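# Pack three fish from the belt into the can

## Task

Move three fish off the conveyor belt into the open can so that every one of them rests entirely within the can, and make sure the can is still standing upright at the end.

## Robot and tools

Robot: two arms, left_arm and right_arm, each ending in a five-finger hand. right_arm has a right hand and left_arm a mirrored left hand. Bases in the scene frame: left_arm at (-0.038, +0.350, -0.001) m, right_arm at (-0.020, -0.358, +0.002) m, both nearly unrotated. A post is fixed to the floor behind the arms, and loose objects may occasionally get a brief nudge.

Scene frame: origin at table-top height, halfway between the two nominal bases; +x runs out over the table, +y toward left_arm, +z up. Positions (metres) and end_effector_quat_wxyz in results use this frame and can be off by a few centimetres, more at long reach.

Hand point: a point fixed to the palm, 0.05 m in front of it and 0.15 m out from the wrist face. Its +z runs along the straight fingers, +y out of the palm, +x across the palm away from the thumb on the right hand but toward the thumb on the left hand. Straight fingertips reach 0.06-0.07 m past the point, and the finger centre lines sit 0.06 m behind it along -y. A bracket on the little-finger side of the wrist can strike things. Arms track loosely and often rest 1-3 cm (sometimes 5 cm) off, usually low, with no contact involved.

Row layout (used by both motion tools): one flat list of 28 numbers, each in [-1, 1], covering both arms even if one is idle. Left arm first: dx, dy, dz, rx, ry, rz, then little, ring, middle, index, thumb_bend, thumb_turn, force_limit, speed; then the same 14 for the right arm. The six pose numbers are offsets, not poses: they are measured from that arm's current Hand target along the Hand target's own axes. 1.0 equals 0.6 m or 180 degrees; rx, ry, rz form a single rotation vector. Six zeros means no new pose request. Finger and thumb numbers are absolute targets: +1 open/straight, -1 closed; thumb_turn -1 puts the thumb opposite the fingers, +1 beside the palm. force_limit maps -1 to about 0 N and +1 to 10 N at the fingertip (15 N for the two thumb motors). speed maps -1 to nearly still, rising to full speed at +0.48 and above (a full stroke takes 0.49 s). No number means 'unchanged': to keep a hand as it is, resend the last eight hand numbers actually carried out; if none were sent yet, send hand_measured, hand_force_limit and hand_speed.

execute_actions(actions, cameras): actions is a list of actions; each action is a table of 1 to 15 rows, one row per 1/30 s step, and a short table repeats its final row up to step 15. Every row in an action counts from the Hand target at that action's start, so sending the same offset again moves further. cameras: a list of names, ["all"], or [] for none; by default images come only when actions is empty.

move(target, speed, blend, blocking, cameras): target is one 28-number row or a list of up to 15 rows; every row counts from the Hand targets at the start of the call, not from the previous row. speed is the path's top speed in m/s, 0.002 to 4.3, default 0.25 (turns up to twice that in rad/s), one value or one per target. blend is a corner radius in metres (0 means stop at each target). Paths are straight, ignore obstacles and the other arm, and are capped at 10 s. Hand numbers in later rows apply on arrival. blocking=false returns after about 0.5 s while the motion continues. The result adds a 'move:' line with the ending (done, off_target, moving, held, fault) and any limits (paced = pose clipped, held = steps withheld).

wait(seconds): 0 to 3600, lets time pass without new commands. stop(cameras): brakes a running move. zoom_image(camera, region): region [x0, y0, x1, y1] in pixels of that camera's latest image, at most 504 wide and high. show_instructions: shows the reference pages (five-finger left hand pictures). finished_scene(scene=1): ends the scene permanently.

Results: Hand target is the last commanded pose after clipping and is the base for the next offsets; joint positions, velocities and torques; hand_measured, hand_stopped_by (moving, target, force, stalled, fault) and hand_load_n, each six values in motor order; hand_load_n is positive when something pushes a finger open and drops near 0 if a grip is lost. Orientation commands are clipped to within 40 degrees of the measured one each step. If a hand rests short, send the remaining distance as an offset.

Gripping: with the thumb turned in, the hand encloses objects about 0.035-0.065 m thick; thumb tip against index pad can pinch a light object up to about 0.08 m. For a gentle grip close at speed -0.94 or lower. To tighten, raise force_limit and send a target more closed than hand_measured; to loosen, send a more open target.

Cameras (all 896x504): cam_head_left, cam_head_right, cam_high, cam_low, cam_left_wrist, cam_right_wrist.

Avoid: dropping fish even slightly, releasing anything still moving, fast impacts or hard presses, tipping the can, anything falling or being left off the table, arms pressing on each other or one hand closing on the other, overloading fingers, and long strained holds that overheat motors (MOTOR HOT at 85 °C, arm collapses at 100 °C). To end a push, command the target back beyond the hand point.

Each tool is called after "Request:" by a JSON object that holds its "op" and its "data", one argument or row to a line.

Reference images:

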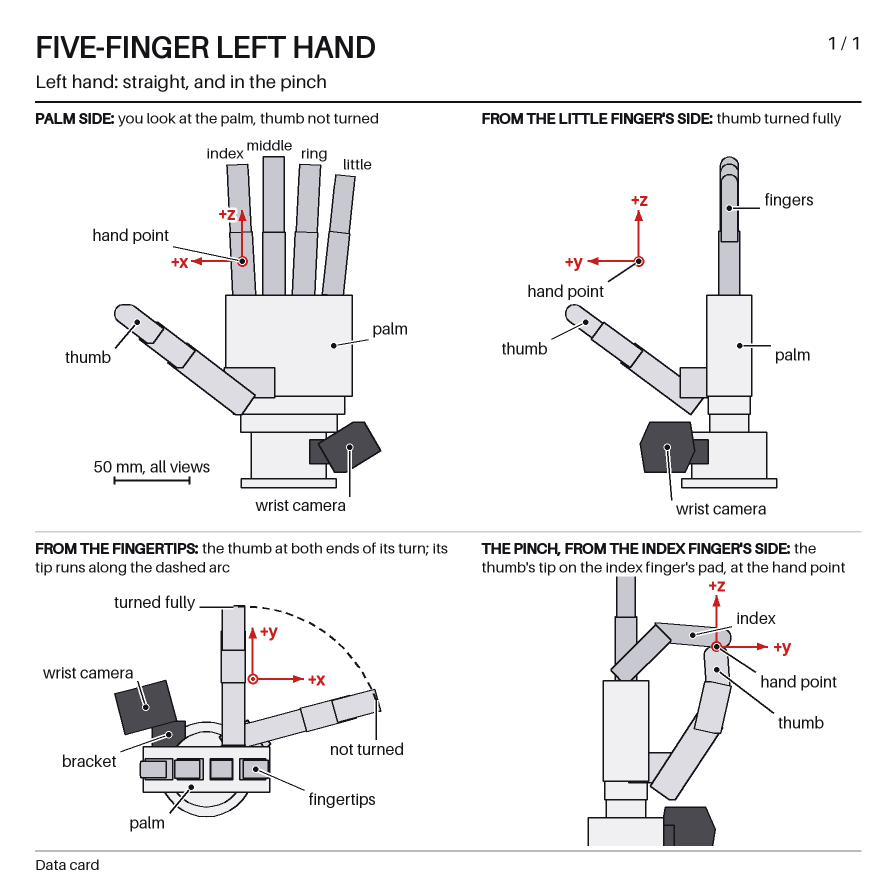

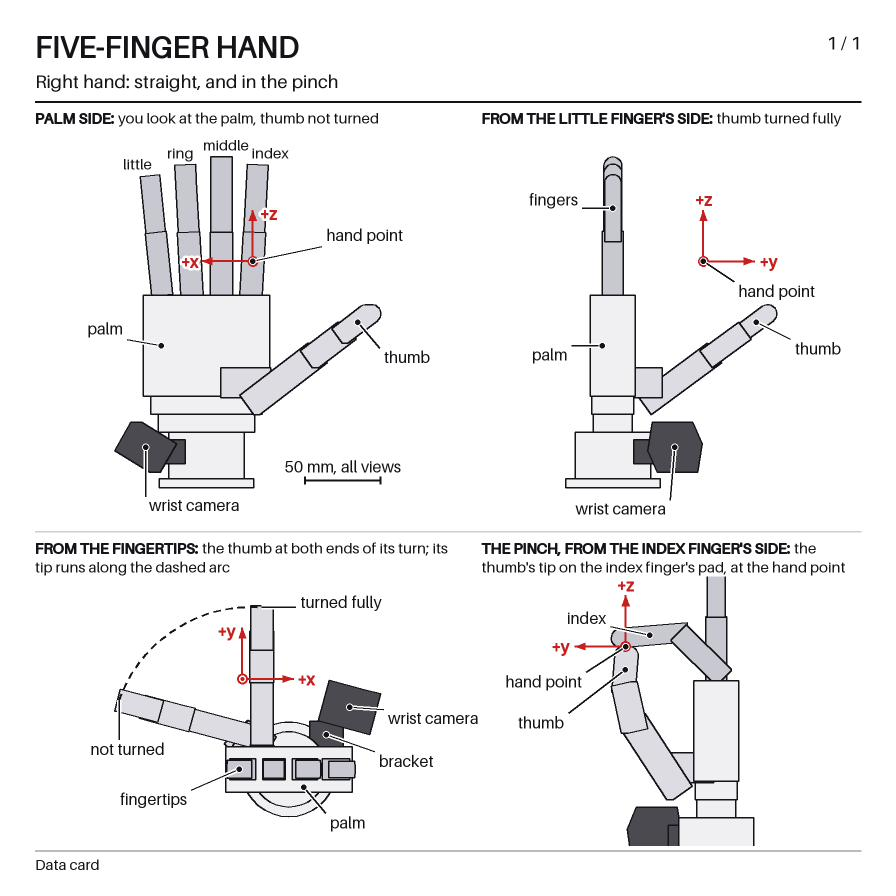

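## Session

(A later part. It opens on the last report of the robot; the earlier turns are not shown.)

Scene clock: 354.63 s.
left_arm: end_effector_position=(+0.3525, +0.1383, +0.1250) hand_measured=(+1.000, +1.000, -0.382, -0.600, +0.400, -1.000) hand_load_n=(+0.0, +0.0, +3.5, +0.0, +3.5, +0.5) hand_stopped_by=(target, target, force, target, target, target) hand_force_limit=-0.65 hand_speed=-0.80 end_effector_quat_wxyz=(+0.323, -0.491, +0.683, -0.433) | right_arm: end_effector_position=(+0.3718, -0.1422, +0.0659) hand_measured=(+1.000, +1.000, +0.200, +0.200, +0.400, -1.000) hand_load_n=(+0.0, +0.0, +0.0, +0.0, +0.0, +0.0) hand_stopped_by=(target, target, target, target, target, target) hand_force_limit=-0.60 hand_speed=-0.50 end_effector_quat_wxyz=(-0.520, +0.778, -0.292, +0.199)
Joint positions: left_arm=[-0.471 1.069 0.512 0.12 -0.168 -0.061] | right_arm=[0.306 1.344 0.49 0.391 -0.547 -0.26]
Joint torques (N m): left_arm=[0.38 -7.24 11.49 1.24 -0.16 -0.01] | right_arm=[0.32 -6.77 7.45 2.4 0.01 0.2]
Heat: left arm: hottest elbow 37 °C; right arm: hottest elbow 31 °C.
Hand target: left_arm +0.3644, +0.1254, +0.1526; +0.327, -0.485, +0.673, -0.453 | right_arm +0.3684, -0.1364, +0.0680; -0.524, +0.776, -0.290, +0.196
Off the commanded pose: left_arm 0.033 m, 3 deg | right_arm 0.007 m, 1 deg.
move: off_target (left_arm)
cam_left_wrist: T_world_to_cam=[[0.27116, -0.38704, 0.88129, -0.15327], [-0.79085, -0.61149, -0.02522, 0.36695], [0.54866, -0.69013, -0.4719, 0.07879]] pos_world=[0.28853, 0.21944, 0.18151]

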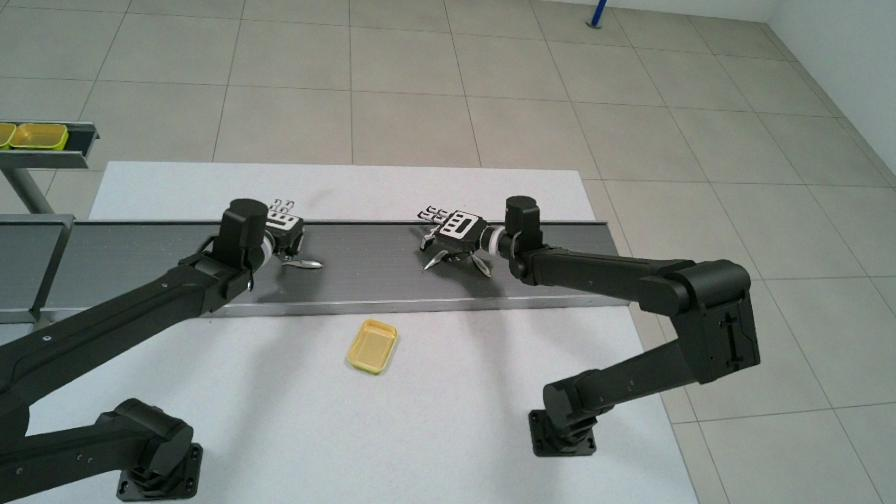

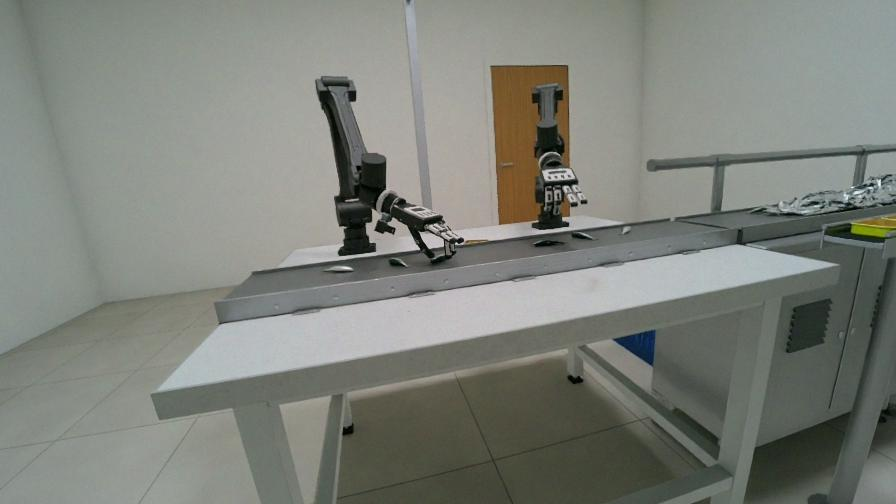

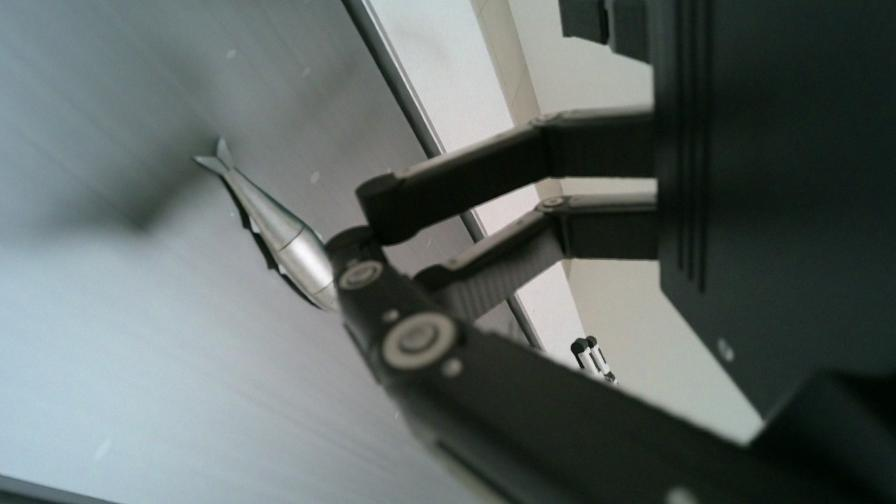

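Request:
{"op": "move", "data": {
  "target": [0,0,0,0,0,0,1,1,0.2,0.2,0.4,-1,-0.65,0,0,-0.0541,-0.0219,0,0,0,1,1,0.2,0.2,0.4,-1,-0.6,-0.5],
  "speed": 0.1,
  "cameras": ["cam_head_left","cam_head_right","cam_low","cam_left_wrist","cam_right_wrist"]
}}

Request:
{"op": "zoom_image", "data": {
  "camera": "cam_head_left",
  "region": [230, 200, 560, 330]
}}

Request:
{"op": "zoom_image", "data": {
  "camera": "cam_head_right",
  "region": [250, 200, 580, 330]
}}

Scene clock: 374.70 s.
left_arm: end_effector_position=(+0.3525, +0.1384, +0.1249) hand_measured=(+1.000, +1.000, +0.200, +0.200, +0.400, -1.000) hand_load_n=(+0.0, +0.0, +0.5, +0.0, +0.0, +0.0) hand_stopped_by=(target, target, target, target, target, target) hand_force_limit=-0.65 hand_speed=0.00 end_effector_quat_wxyz=(+0.322, -0.491, +0.684, -0.433) | right_arm: end_effector_position=(+0.3569, -0.1459, +0.0839) hand_measured=(+1.000, +1.000, +0.200, +0.200, +0.400, -1.000) hand_load_n=(+0.0, +0.0, +0.0, +0.0, +0.5, +0.0) hand_stopped_by=(target, target, target, target, target, target) hand_force_limit=-0.60 hand_speed=-0.50 end_effector_quat_wxyz=(-0.513, +0.782, -0.298, +0.189)
Joint positions: left_arm=[-0.471 1.069 0.512 0.119 -0.168 -0.061] | right_arm=[0.306 1.244 0.49 0.264 -0.547 -0.259]
Joint torques (N m): left_arm=[0.09 -7.24 11.7 1.13 -0.2 0] | right_arm=[0.21 -6.18 11.79 1.85 -0.04 0.19]
Heat: left arm: hottest elbow 39 °C; right arm: hottest elbow 31 °C.
Hand target: left_arm +0.3644, +0.1254, +0.1526; +0.328, -0.485, +0.673, -0.453 | right_arm +0.3684, -0.1364, +0.1030; -0.524, +0.776, -0.290, +0.196
Off the commanded pose: left_arm 0.033 m, 3 deg | right_arm 0.024 m, 2 deg.
move: off_target (right_arm)
cam_left_wrist: T_world_to_cam=[[0.27148, -0.38715, 0.88114, -0.15319], [-0.79082, -0.61154, -0.02505, 0.36684], [0.54855, -0.69002, -0.47219, 0.07886]] pos_world=[0.28843, 0.21944, 0.18141]
cam_right_wrist: T_world_to_cam=[[-0.04178, -0.43822, -0.89789, 0.02814], [-0.98802, 0.15172, -0.02807, 0.38217], [0.14853, 0.88597, -0.43932, 0.22559]] pos_world=[0.34527, -0.24552, 0.1351]

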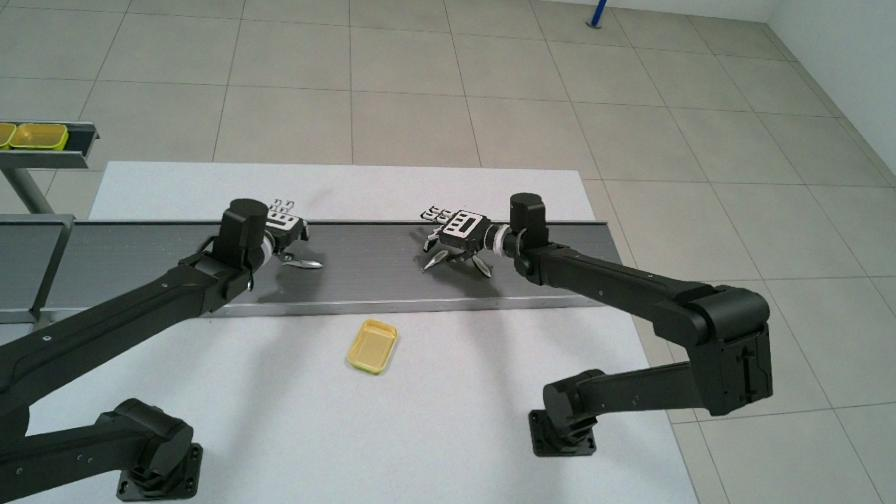

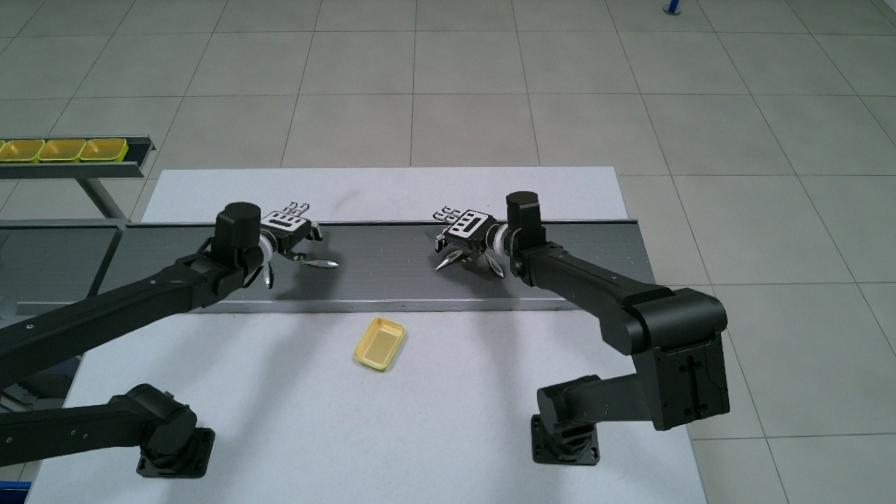

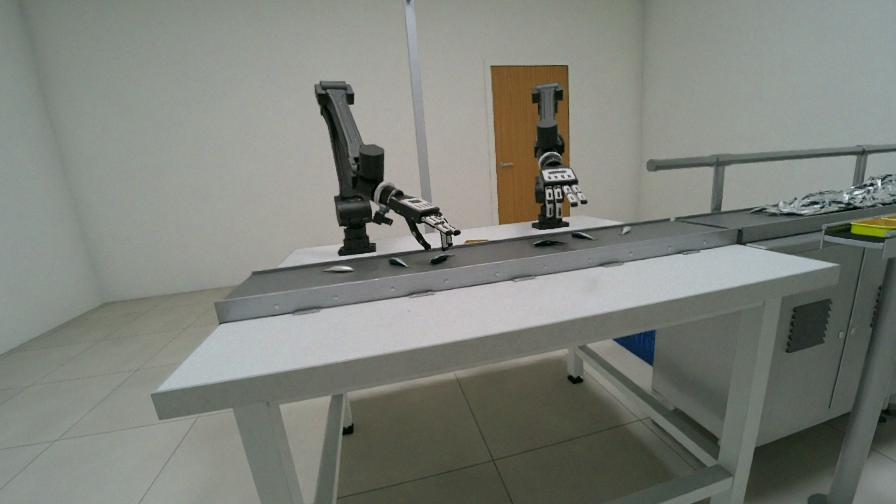

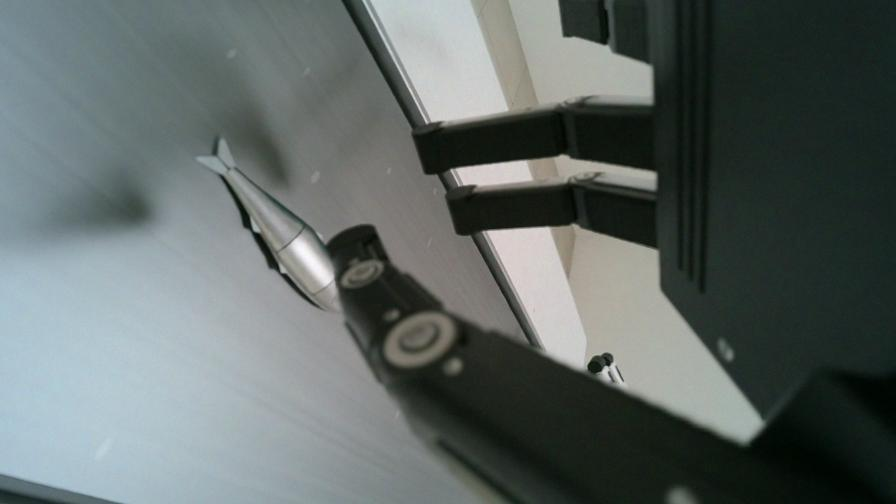

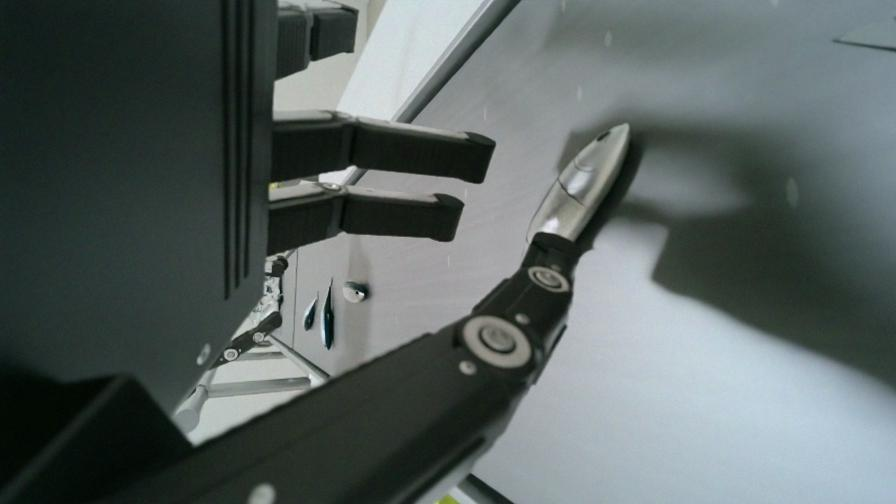

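Scaled by 1.527.

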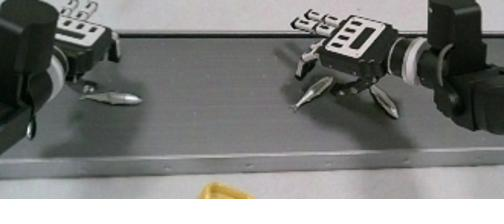

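Scaled by 1.527.

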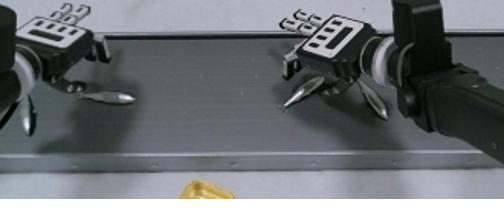

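Request:
{"op": "move", "data": {
  "target": [0.0072,0.1008,0.0382,-0.0278,-0.0759,-0.0347,1,1,0.2,0.2,0.4,-1,-0.65,0,-0.0082,0.0203,-0.01,-0.0278,0.0557,0.0254,1,1,0.2,0.2,0.4,-1,-0.6,-0.5],
  "speed": 0.08,
  "cameras": ["cam_left_wrist","cam_right_wrist"]
}}

Scene clock: 406.80 s.
left_arm: end_effector_position=(+0.3508, +0.1362, +0.0761) hand_measured=(+1.000, +1.000, +0.200, +0.200, +0.400, -1.000) hand_load_n=(+0.0, +0.0, +0.0, +0.0, +0.0, +0.0) hand_stopped_by=(target, target, target, target, target, target) hand_force_limit=-0.65 hand_speed=0.00 end_effector_quat_wxyz=(-0.359, +0.587, -0.627, +0.365) | right_arm: end_effector_position=(+0.3594, -0.1475, +0.0875) hand_measured=(+1.000, +1.000, +0.200, +0.200, +0.400, -1.000) hand_load_n=(+0.0, +0.0, +0.0, +0.0, +0.5, +0.0) hand_stopped_by=(target, target, target, target, target, target) hand_force_limit=-0.60 hand_speed=-0.50 end_effector_quat_wxyz=(-0.464, +0.768, -0.375, +0.232)
Joint positions: left_arm=[-0.6 1.21 0.512 0.122 -0.503 -0.278] | right_arm=[0.395 1.176 0.49 0.185 -0.279 -0.159]
Joint torques (N m): left_arm=[0.09 -6.48 9.81 2.11 -0.37 0.02] | right_arm=[0.26 -5.89 9.65 1.77 0.08 0.17]
Motor temperatures (°C): left_arm=[25 29 41 25 25 23] | right_arm=[24 27 34 24 27 22]
Heat: left arm: hottest elbow 41 °C; right arm: hottest elbow 34 °C.
Hand target: left_arm +0.3617, +0.1217, +0.0879; -0.358, +0.585, -0.620, +0.380 | right_arm +0.3580, -0.1409, +0.0939; -0.470, +0.766, -0.374, +0.229
Off the commanded pose: left_arm 0.022 m, 2 deg | right_arm 0.009 m, 1 deg.
move: off_target (left_arm)
cam_left_wrist: T_world_to_cam=[[0.41974, -0.31205, 0.85232, -0.1707], [-0.60575, -0.79563, 0.00702, 0.3207], [0.67594, -0.51924, -0.52297, -0.00889]] pos_world=[0.27192, 0.19728, 0.13859]
cam_right_wrist: T_world_to_cam=[[-0.16015, -0.47132, -0.8673, 0.06566], [-0.94213, 0.33515, -0.00816, 0.3938], [0.29452, 0.8158, -0.49772, 0.17046]] pos_world=[0.33132, -0.24009, 0.14501]

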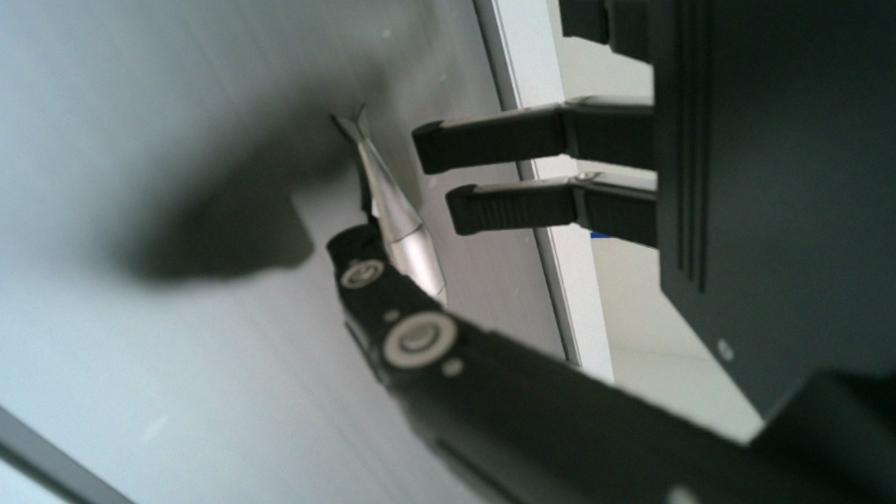

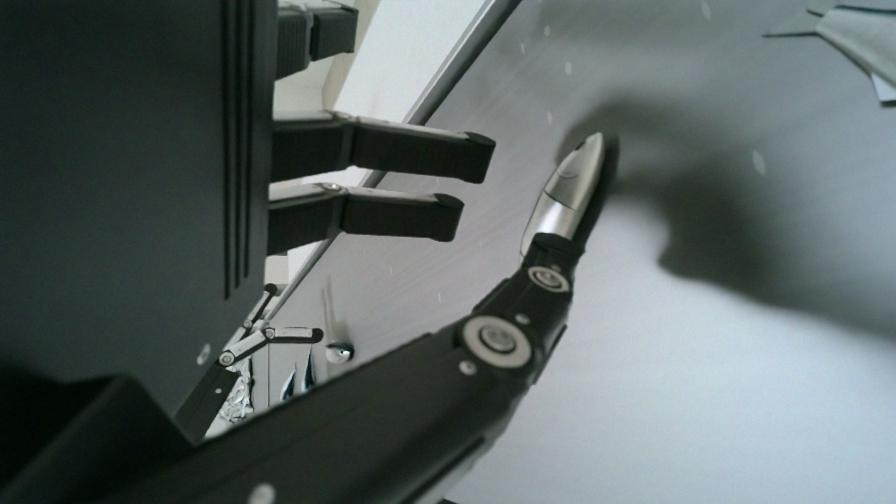

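Request:
{"op": "move", "data": {
  "target": [
    [0,-0.0594,-0.0303,0,0,0,1,1,0.2,0.2,0.4,-1,-0.65,0,-0.0062,-0.0012,0.0023,0,0,0,1,1,0.2,0.2,0.4,-1,-0.6,-0.5],
    [0.0005,0.0456,0.0165,0,0,0,1,1,0.2,0.2,0.4,-1,-0.65,0,-0.0062,0.0447,0.0257,0,0,0,1,1,0.2,0.2,0.4,-1,-0.6,-0.5]
  ],
  "speed": 0.08,
  "cameras": ["cam_low","cam_left_wrist","cam_right_wrist"]
}}

Request:
{"op": "zoom_image", "data": {
  "camera": "cam_low",
  "region": [380, 200, 580, 290]
}}

Scene clock: 432.73 s.
left_arm: end_effector_position=(+0.3623, +0.1255, +0.0672) hand_measured=(+1.000, +1.000, +0.200, +0.200, +0.400, -1.000) hand_load_n=(+0.0, +0.0, +0.0, +0.0, +0.0, +0.0) hand_stopped_by=(target, target, target, target, target, target) hand_force_limit=-0.65 hand_speed=0.00 end_effector_quat_wxyz=(-0.362, +0.586, -0.617, +0.381) | right_arm: end_effector_position=(+0.3598, -0.1431, +0.0659) hand_measured=(+1.000, +1.000, +0.200, +0.200, +0.400, -1.000) hand_load_n=(+0.0, +0.0, +0.0, +0.0, +0.0, +0.0) hand_stopped_by=(target, target, target, target, target, target) hand_force_limit=-0.60 hand_speed=-0.50 end_effector_quat_wxyz=(-0.467, +0.767, -0.373, +0.234)
Joint positions: left_arm=[-0.607 1.281 0.512 0.23 -0.509 -0.283] | right_arm=[0.408 1.244 0.46 0.293 -0.267 -0.152]
Joint torques (N m): left_arm=[-0.03 -7.24 6.57 2.13 -0.36 -0.03] | right_arm=[0.38 -4.31 7.99 2.74 0.09 0.22]
Heat: left arm: hottest elbow 42 °C; right arm: hottest elbow 35 °C.
Hand target: left_arm +0.3579, +0.1218, +0.0590; -0.359, +0.585, -0.621, +0.379 | right_arm +0.3570, -0.1370, +0.0630; -0.470, +0.766, -0.374, +0.229
Off the commanded pose: left_arm 0.010 m, 1 deg | right_arm 0.007 m, 1 deg.
move: done
cam_left_wrist: T_world_to_cam=[[0.39318, -0.29222, 0.87179, -0.1655], [-0.60528, -0.79599, 0.00618, 0.31922], [0.69213, -0.53011, -0.48984, -0.03354]] pos_world=[0.2815, 0.18796, 0.12588]
cam_right_wrist: T_world_to_cam=[[-0.1537, -0.46912, -0.86966, 0.0472], [-0.94205, 0.33517, -0.0143, 0.39283], [0.2982, 0.81706, -0.49345, 0.15453]] pos_world=[0.33124, -0.23578, 0.12292]

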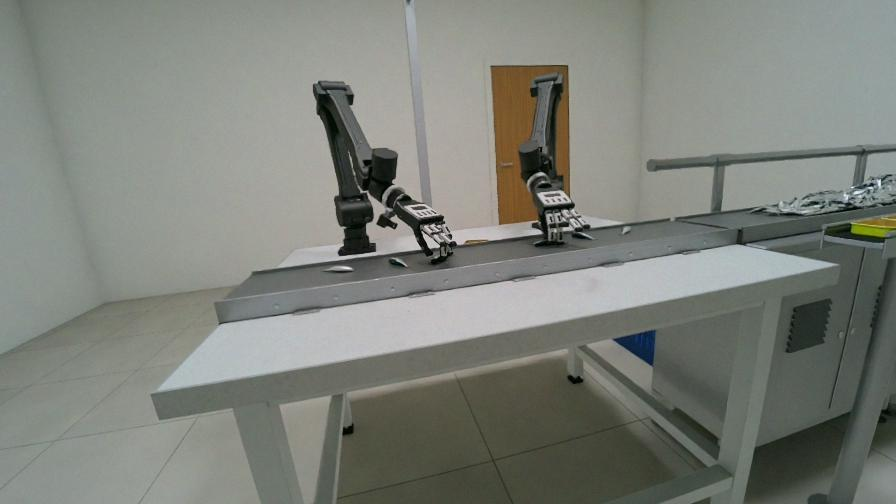

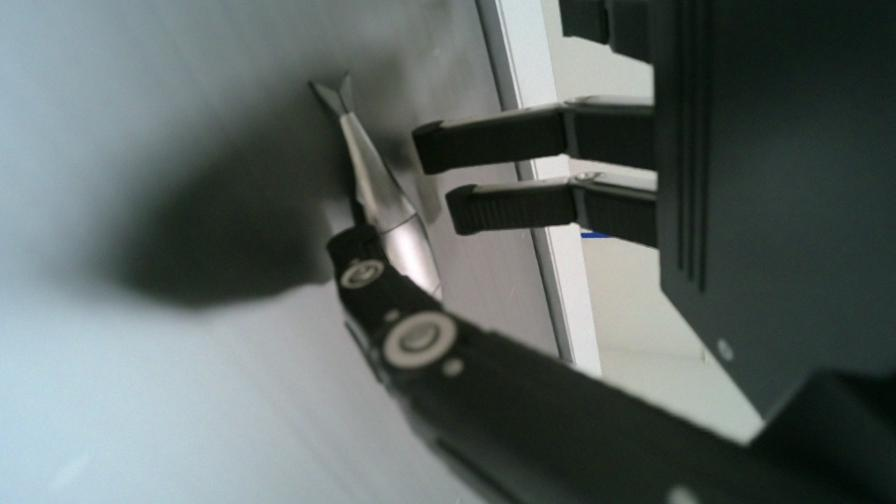

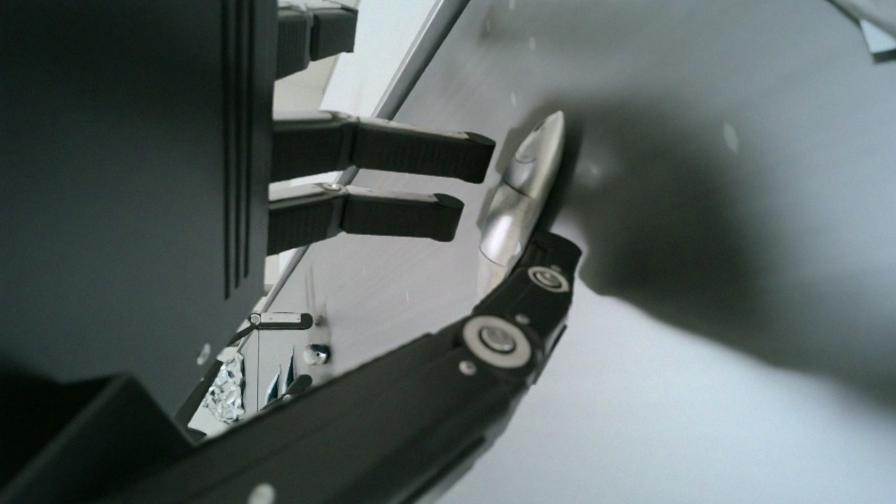

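Scaled by 2.520.

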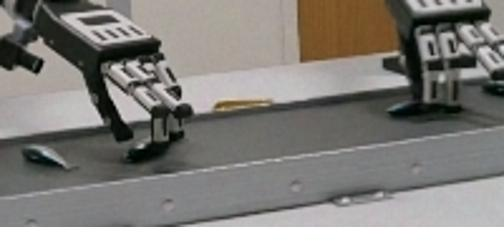

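Request:
{"op": "move", "data": {
  "target": [0,0.0015,0.0008,0,0,0,1,1,0.05,0.05,0.4,-1,-0.65,-0.5,0,0.0052,0.0026,0,0,0,1,1,0.05,0.05,0.4,-1,-0.65,-0.5],
  "speed": 0.04,
  "cameras": ["cam_left_wrist","cam_right_wrist"]
}}

Scene clock: 444.30 s.
left_arm: end_effector_position=(+0.3628, +0.1252, +0.0673) hand_measured=(+1.000, +1.000, +0.050, +0.050, +0.400, -1.000) hand_load_n=(+0.0, +0.0, +0.0, +0.0, +0.0, +0.0) hand_stopped_by=(target, target, target, target, target, target) hand_force_limit=-0.65 hand_speed=-0.50 end_effector_quat_wxyz=(-0.362, +0.586, -0.617, +0.382) | right_arm: end_effector_position=(+0.3598, -0.1431, +0.0625) hand_measured=(+1.000, +1.000, +0.050, +0.050, +0.400, -1.000) hand_load_n=(+0.0, +0.0, +0.0, +0.0, +0.0, +0.0) hand_stopped_by=(target, target, target, target, target, target) hand_force_limit=-0.65 hand_speed=-0.50 end_effector_quat_wxyz=(-0.467, +0.767, -0.373, +0.234)
Joint positions: left_arm=[-0.607 1.283 0.512 0.235 -0.509 -0.283] | right_arm=[0.408 1.254 0.455 0.308 -0.267 -0.152]
Joint torques (N m): left_arm=[0.26 -7.36 6.45 2.09 -0.33 -0.03] | right_arm=[0.38 -4.31 7.94 2.69 0.1 0.22]
Heat: left arm: hottest elbow 40 °C; right arm: hottest elbow 36 °C.
Hand target: left_arm +0.3579, +0.1218, +0.0579; -0.359, +0.585, -0.621, +0.379 | right_arm +0.3569, -0.1370, +0.0594; -0.470, +0.766, -0.374, +0.229
Off the commanded pose: left_arm 0.011 m, 1 deg | right_arm 0.007 m, 1 deg.
move: off_target (left_arm)
cam_left_wrist: T_world_to_cam=[[0.39158, -0.29101, 0.87291, -0.16548], [-0.60531, -0.79597, 0.00617, 0.31923], [0.69302, -0.5308, -0.48784, -0.03444]] pos_world=[0.2819, 0.18766, 0.12568]
cam_right_wrist: T_world_to_cam=[[-0.1537, -0.46912, -0.86966, 0.04424], [-0.94205, 0.33517, -0.0143, 0.39278], [0.2982, 0.81706, -0.49345, 0.15285]] pos_world=[0.33124, -0.23578, 0.11952]

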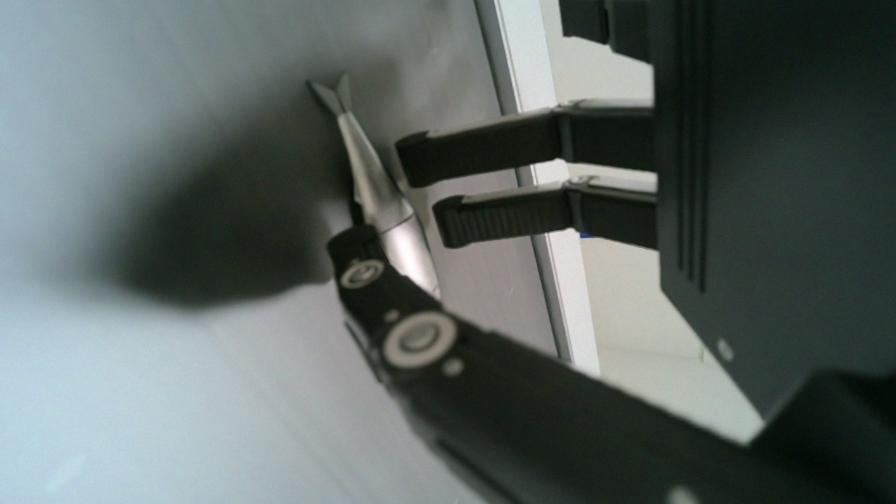

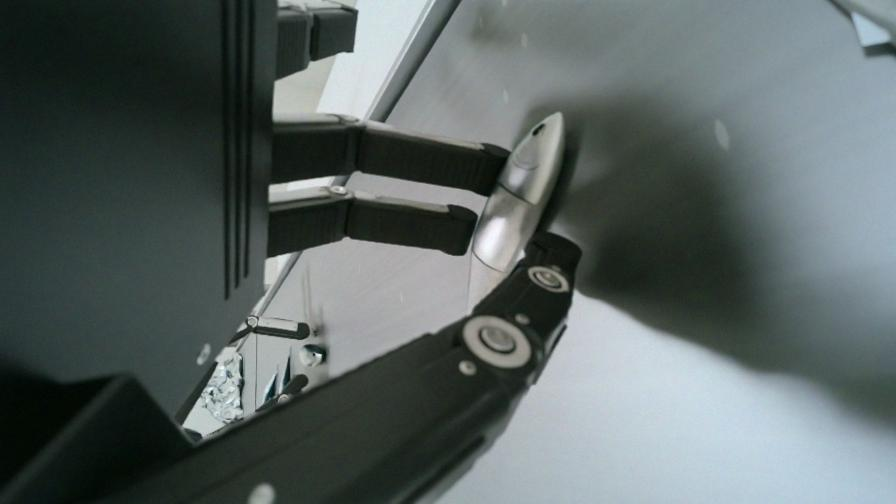

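Request:
{"op": "move", "data": {
  "target": [0,0.0,0.0,0,0,0,1,1,-0.1,-0.1,0.4,-1,-0.65,-0.75,0,0,0,0,0,0,1,1,-0.1,-0.1,0.4,-1,-0.65,-0.75],
  "speed": 0.04,
  "cameras": ["cam_left_wrist","cam_right_wrist"]
}}

Scene clock: 449.13 s.
left_arm: end_effector_position=(+0.3628, +0.1252, +0.0673) hand_measured=(+1.000, +1.000, -0.100, -0.100, +0.400, -1.000) hand_load_n=(+0.0, +0.0, +0.0, +0.0, +0.0, +0.0) hand_stopped_by=(target, target, target, target, target, target) hand_force_limit=-0.65 hand_speed=-0.75 end_effector_quat_wxyz=(-0.362, +0.586, -0.617, +0.382) | right_arm: end_effector_position=(+0.3599, -0.1431, +0.0625) hand_measured=(+1.000, +1.000, -0.100, -0.100, +0.400, -1.000) hand_load_n=(+0.0, +0.0, +0.0, +0.0, +0.0, +0.0) hand_stopped_by=(target, target, target, target, target, target) hand_force_limit=-0.65 hand_speed=-0.75 end_effector_quat_wxyz=(-0.467, +0.767, -0.373, +0.234)
Joint positions: left_arm=[-0.607 1.283 0.512 0.235 -0.509 -0.283] | right_arm=[0.408 1.254 0.455 0.309 -0.267 -0.152]
Joint torques (N m): left_arm=[0.26 -7 6.37 2.11 -0.32 0.02] | right_arm=[0.38 -4.54 7.92 2.66 0.1 0.2]
Heat: left arm: hottest elbow 40 °C; right arm: hottest elbow 36 °C.
Hand target: left_arm +0.3579, +0.1218, +0.0579; -0.359, +0.585, -0.621, +0.379 | right_arm +0.3569, -0.1370, +0.0595; -0.470, +0.766, -0.374, +0.229
Off the commanded pose: left_arm 0.011 m, 1 deg | right_arm 0.007 m, 1 deg.
move: done
cam_left_wrist: T_world_to_cam=[[0.39158, -0.29101, 0.87291, -0.16548], [-0.60531, -0.79597, 0.00617, 0.31923], [0.69302, -0.5308, -0.48784, -0.03444]] pos_world=[0.2819, 0.18766, 0.12568]
cam_right_wrist: T_world_to_cam=[[-0.15348, -0.469, -0.86976, 0.04431], [-0.94202, 0.33525, -0.01455, 0.39291], [0.29841, 0.81709, -0.49326, 0.15279]] pos_world=[0.33134, -0.23578, 0.11962]

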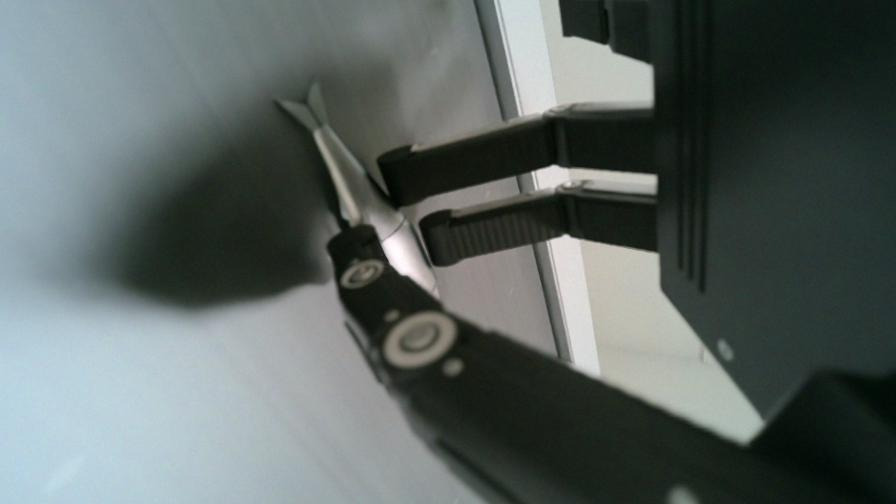

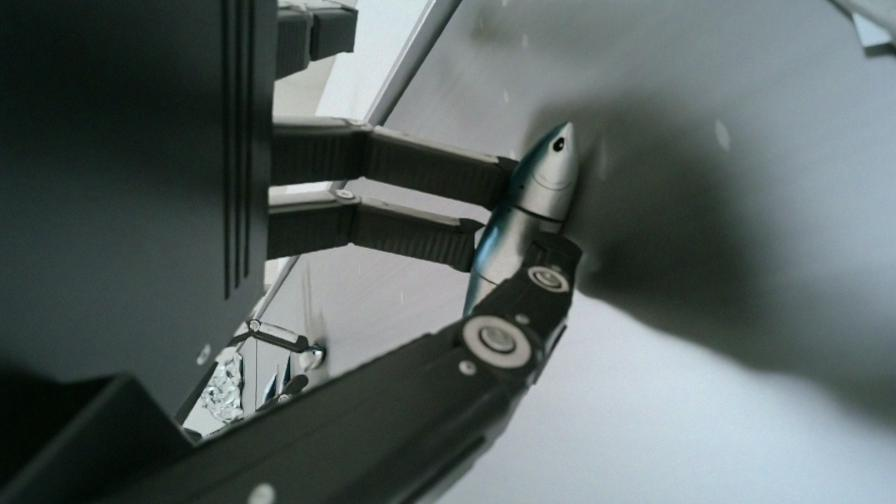

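Request:
{"op": "move", "data": {
  "target": [0,0.0,0.0,0,0,0,1,1,-0.2,-0.2,0.4,-1,-0.65,-0.75,0,0,0,0,0,0,1,1,-0.25,-0.25,0.4,-1,-0.6,-0.8],
  "speed": 0.04,
  "cameras": ["cam_left_wrist","cam_right_wrist"]
}}

Scene clock: 454.77 s.
left_arm: end_effector_position=(+0.3634, +0.1250, +0.0679) hand_measured=(+1.000, +1.000, -0.200, -0.200, +0.400, -1.000) hand_load_n=(+0.0, +0.0, +0.5, +0.0, +0.5, +0.0) hand_stopped_by=(target, target, target, target, target, target) hand_force_limit=-0.65 hand_speed=-0.75 end_effector_quat_wxyz=(-0.363, +0.586, -0.615, +0.383) | right_arm: end_effector_position=(+0.3599, -0.1431, +0.0625) hand_measured=(+1.000, +1.000, -0.208, -0.250, +0.400, -1.000) hand_load_n=(+0.0, +0.0, +2.5, +0.5, +3.0, +0.0) hand_stopped_by=(target, target, force, target, target, target) hand_force_limit=-0.60 hand_speed=-0.80 end_effector_quat_wxyz=(-0.467, +0.767, -0.373, +0.234)
Joint positions: left_arm=[-0.607 1.283 0.512 0.238 -0.51 -0.283] | right_arm=[0.408 1.254 0.455 0.309 -0.267 -0.152]
Joint torques (N m): left_arm=[-0.38 -7.47 6.37 1.92 -0.28 0] | right_arm=[0.32 -4.48 7.94 2.65 0.1 0.21]
Heat: left arm: hottest elbow 39 °C; right arm: hottest elbow 35 °C.
Hand target: left_arm +0.3580, +0.1218, +0.0579; -0.359, +0.585, -0.621, +0.379 | right_arm +0.3569, -0.1370, +0.0595; -0.470, +0.766, -0.374, +0.229
Off the commanded pose: left_arm 0.012 m, 1 deg | right_arm 0.007 m, 1 deg.
move: done
cam_left_wrist: T_world_to_cam=[[0.38952, -0.28875, 0.87459, -0.16595], [-0.60422, -0.79679, 0.00604, 0.31911], [0.69512, -0.5308, -0.48483, -0.03557]] pos_world=[0.28218, 0.18746, 0.12597]
cam_right_wrist: T_world_to_cam=[[-0.15348, -0.469, -0.86976, 0.04431], [-0.94202, 0.33525, -0.01455, 0.39291], [0.29841, 0.81709, -0.49326, 0.15279]] pos_world=[0.33134, -0.23578, 0.11962]

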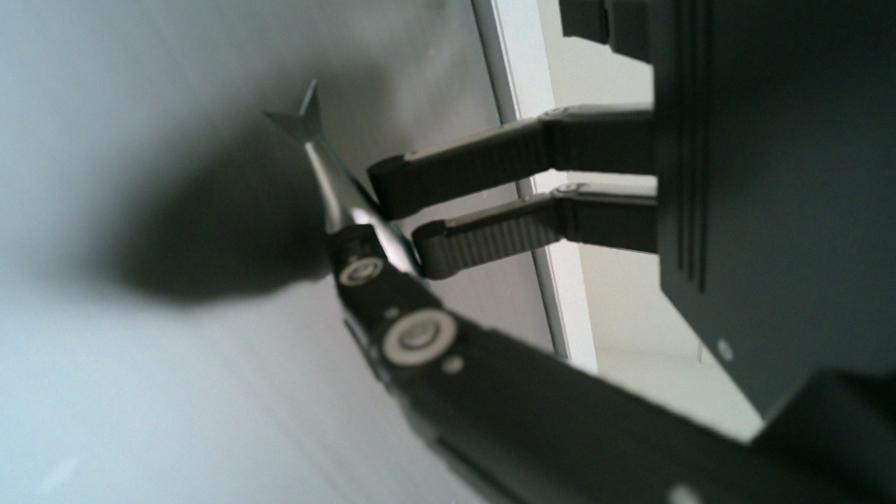

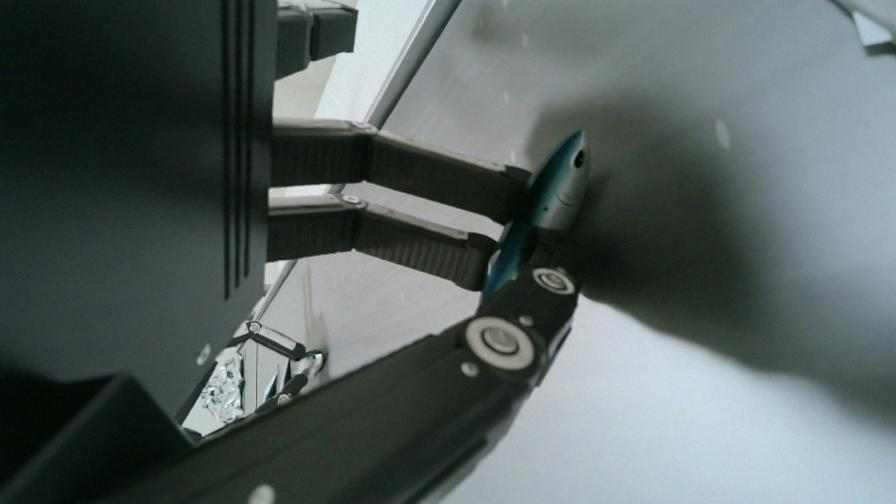

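Request:
{"op": "move", "data": {
  "target": [0,0.0,0.0,0,0,0,1,1,-0.35,-0.35,0.4,-1,-0.6,-0.8,0,0,0,0,0,0,1,1,-0.25,-0.4,0.4,-1,-0.6,-0.8],
  "speed": 0.04,
  "cameras": ["cam_left_wrist","cam_right_wrist"]
}}

Scene clock: 459.40 s.
left_arm: end_effector_position=(+0.3640, +0.1250, +0.0687) hand_measured=(+1.000, +1.000, -0.350, -0.350, +0.400, -1.000) hand_load_n=(+0.0, +0.0, +0.0, +0.0, +0.0, -0.5) hand_stopped_by=(target, target, target, target, target, target) hand_force_limit=-0.60 hand_speed=-0.80 end_effector_quat_wxyz=(-0.364, +0.586, -0.614, +0.384) | right_arm: end_effector_position=(+0.3599, -0.1431, +0.0626) hand_measured=(+1.000, +1.000, -0.208, -0.284, +0.402, -1.000) hand_load_n=(+0.0, +0.0, +2.0, +2.0, +4.5, +0.0) hand_stopped_by=(target, target, force, force, target, target) hand_force_limit=-0.60 hand_speed=-0.80 end_effector_quat_wxyz=(-0.467, +0.767, -0.373, +0.234)
Joint positions: left_arm=[-0.607 1.283 0.512 0.241 -0.512 -0.283] | right_arm=[0.408 1.254 0.455 0.309 -0.267 -0.152]
Joint torques (N m): left_arm=[-0.21 -7.24 6.35 1.94 -0.28 0.01] | right_arm=[0.38 -4.54 7.92 2.66 0.11 0.21]
Heat: left arm: hottest elbow 39 °C; right arm: hottest elbow 35 °C.
Hand target: left_arm +0.3580, +0.1219, +0.0579; -0.359, +0.585, -0.620, +0.379 | right_arm +0.3569, -0.1370, +0.0595; -0.470, +0.766, -0.374, +0.229
Off the commanded pose: left_arm 0.013 m, 1 deg | right_arm 0.007 m, 1 deg.
move: done
cam_left_wrist: T_world_to_cam=[[0.38703, -0.28703, 0.87626, -0.16626], [-0.60296, -0.79775, 0.00501, 0.31916], [0.6976, -0.53029, -0.48182, -0.03681]] pos_world=[0.28247, 0.18737, 0.12636]
cam_right_wrist: T_world_to_cam=[[-0.15367, -0.46874, -0.86987, 0.04445], [-0.94199, 0.33535, -0.0143, 0.39289], [0.29841, 0.81721, -0.49307, 0.15279]] pos_world=[0.33134, -0.23578, 0.11962]

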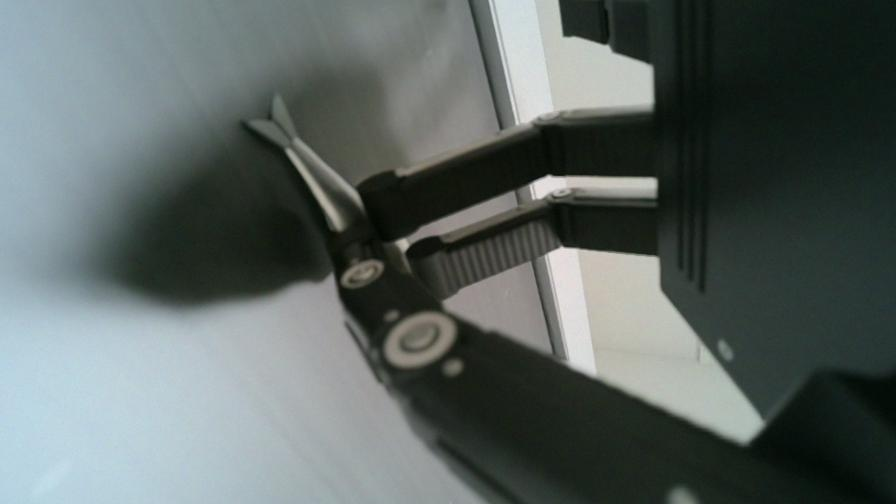

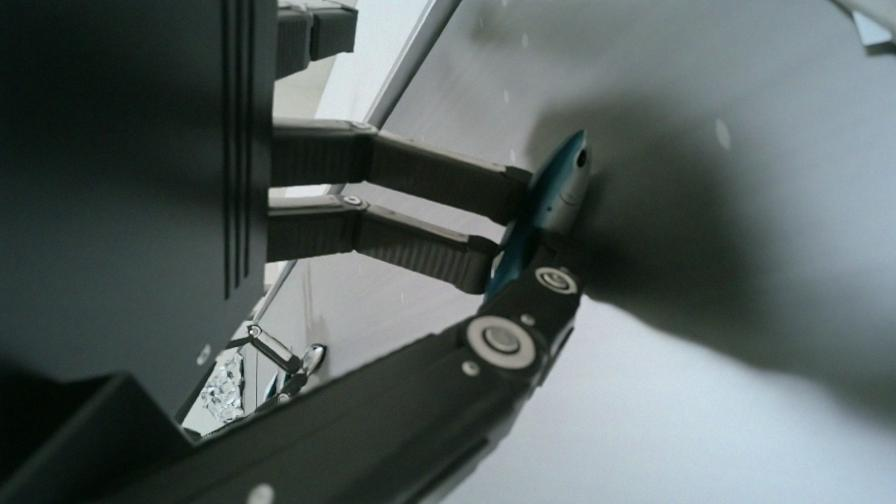

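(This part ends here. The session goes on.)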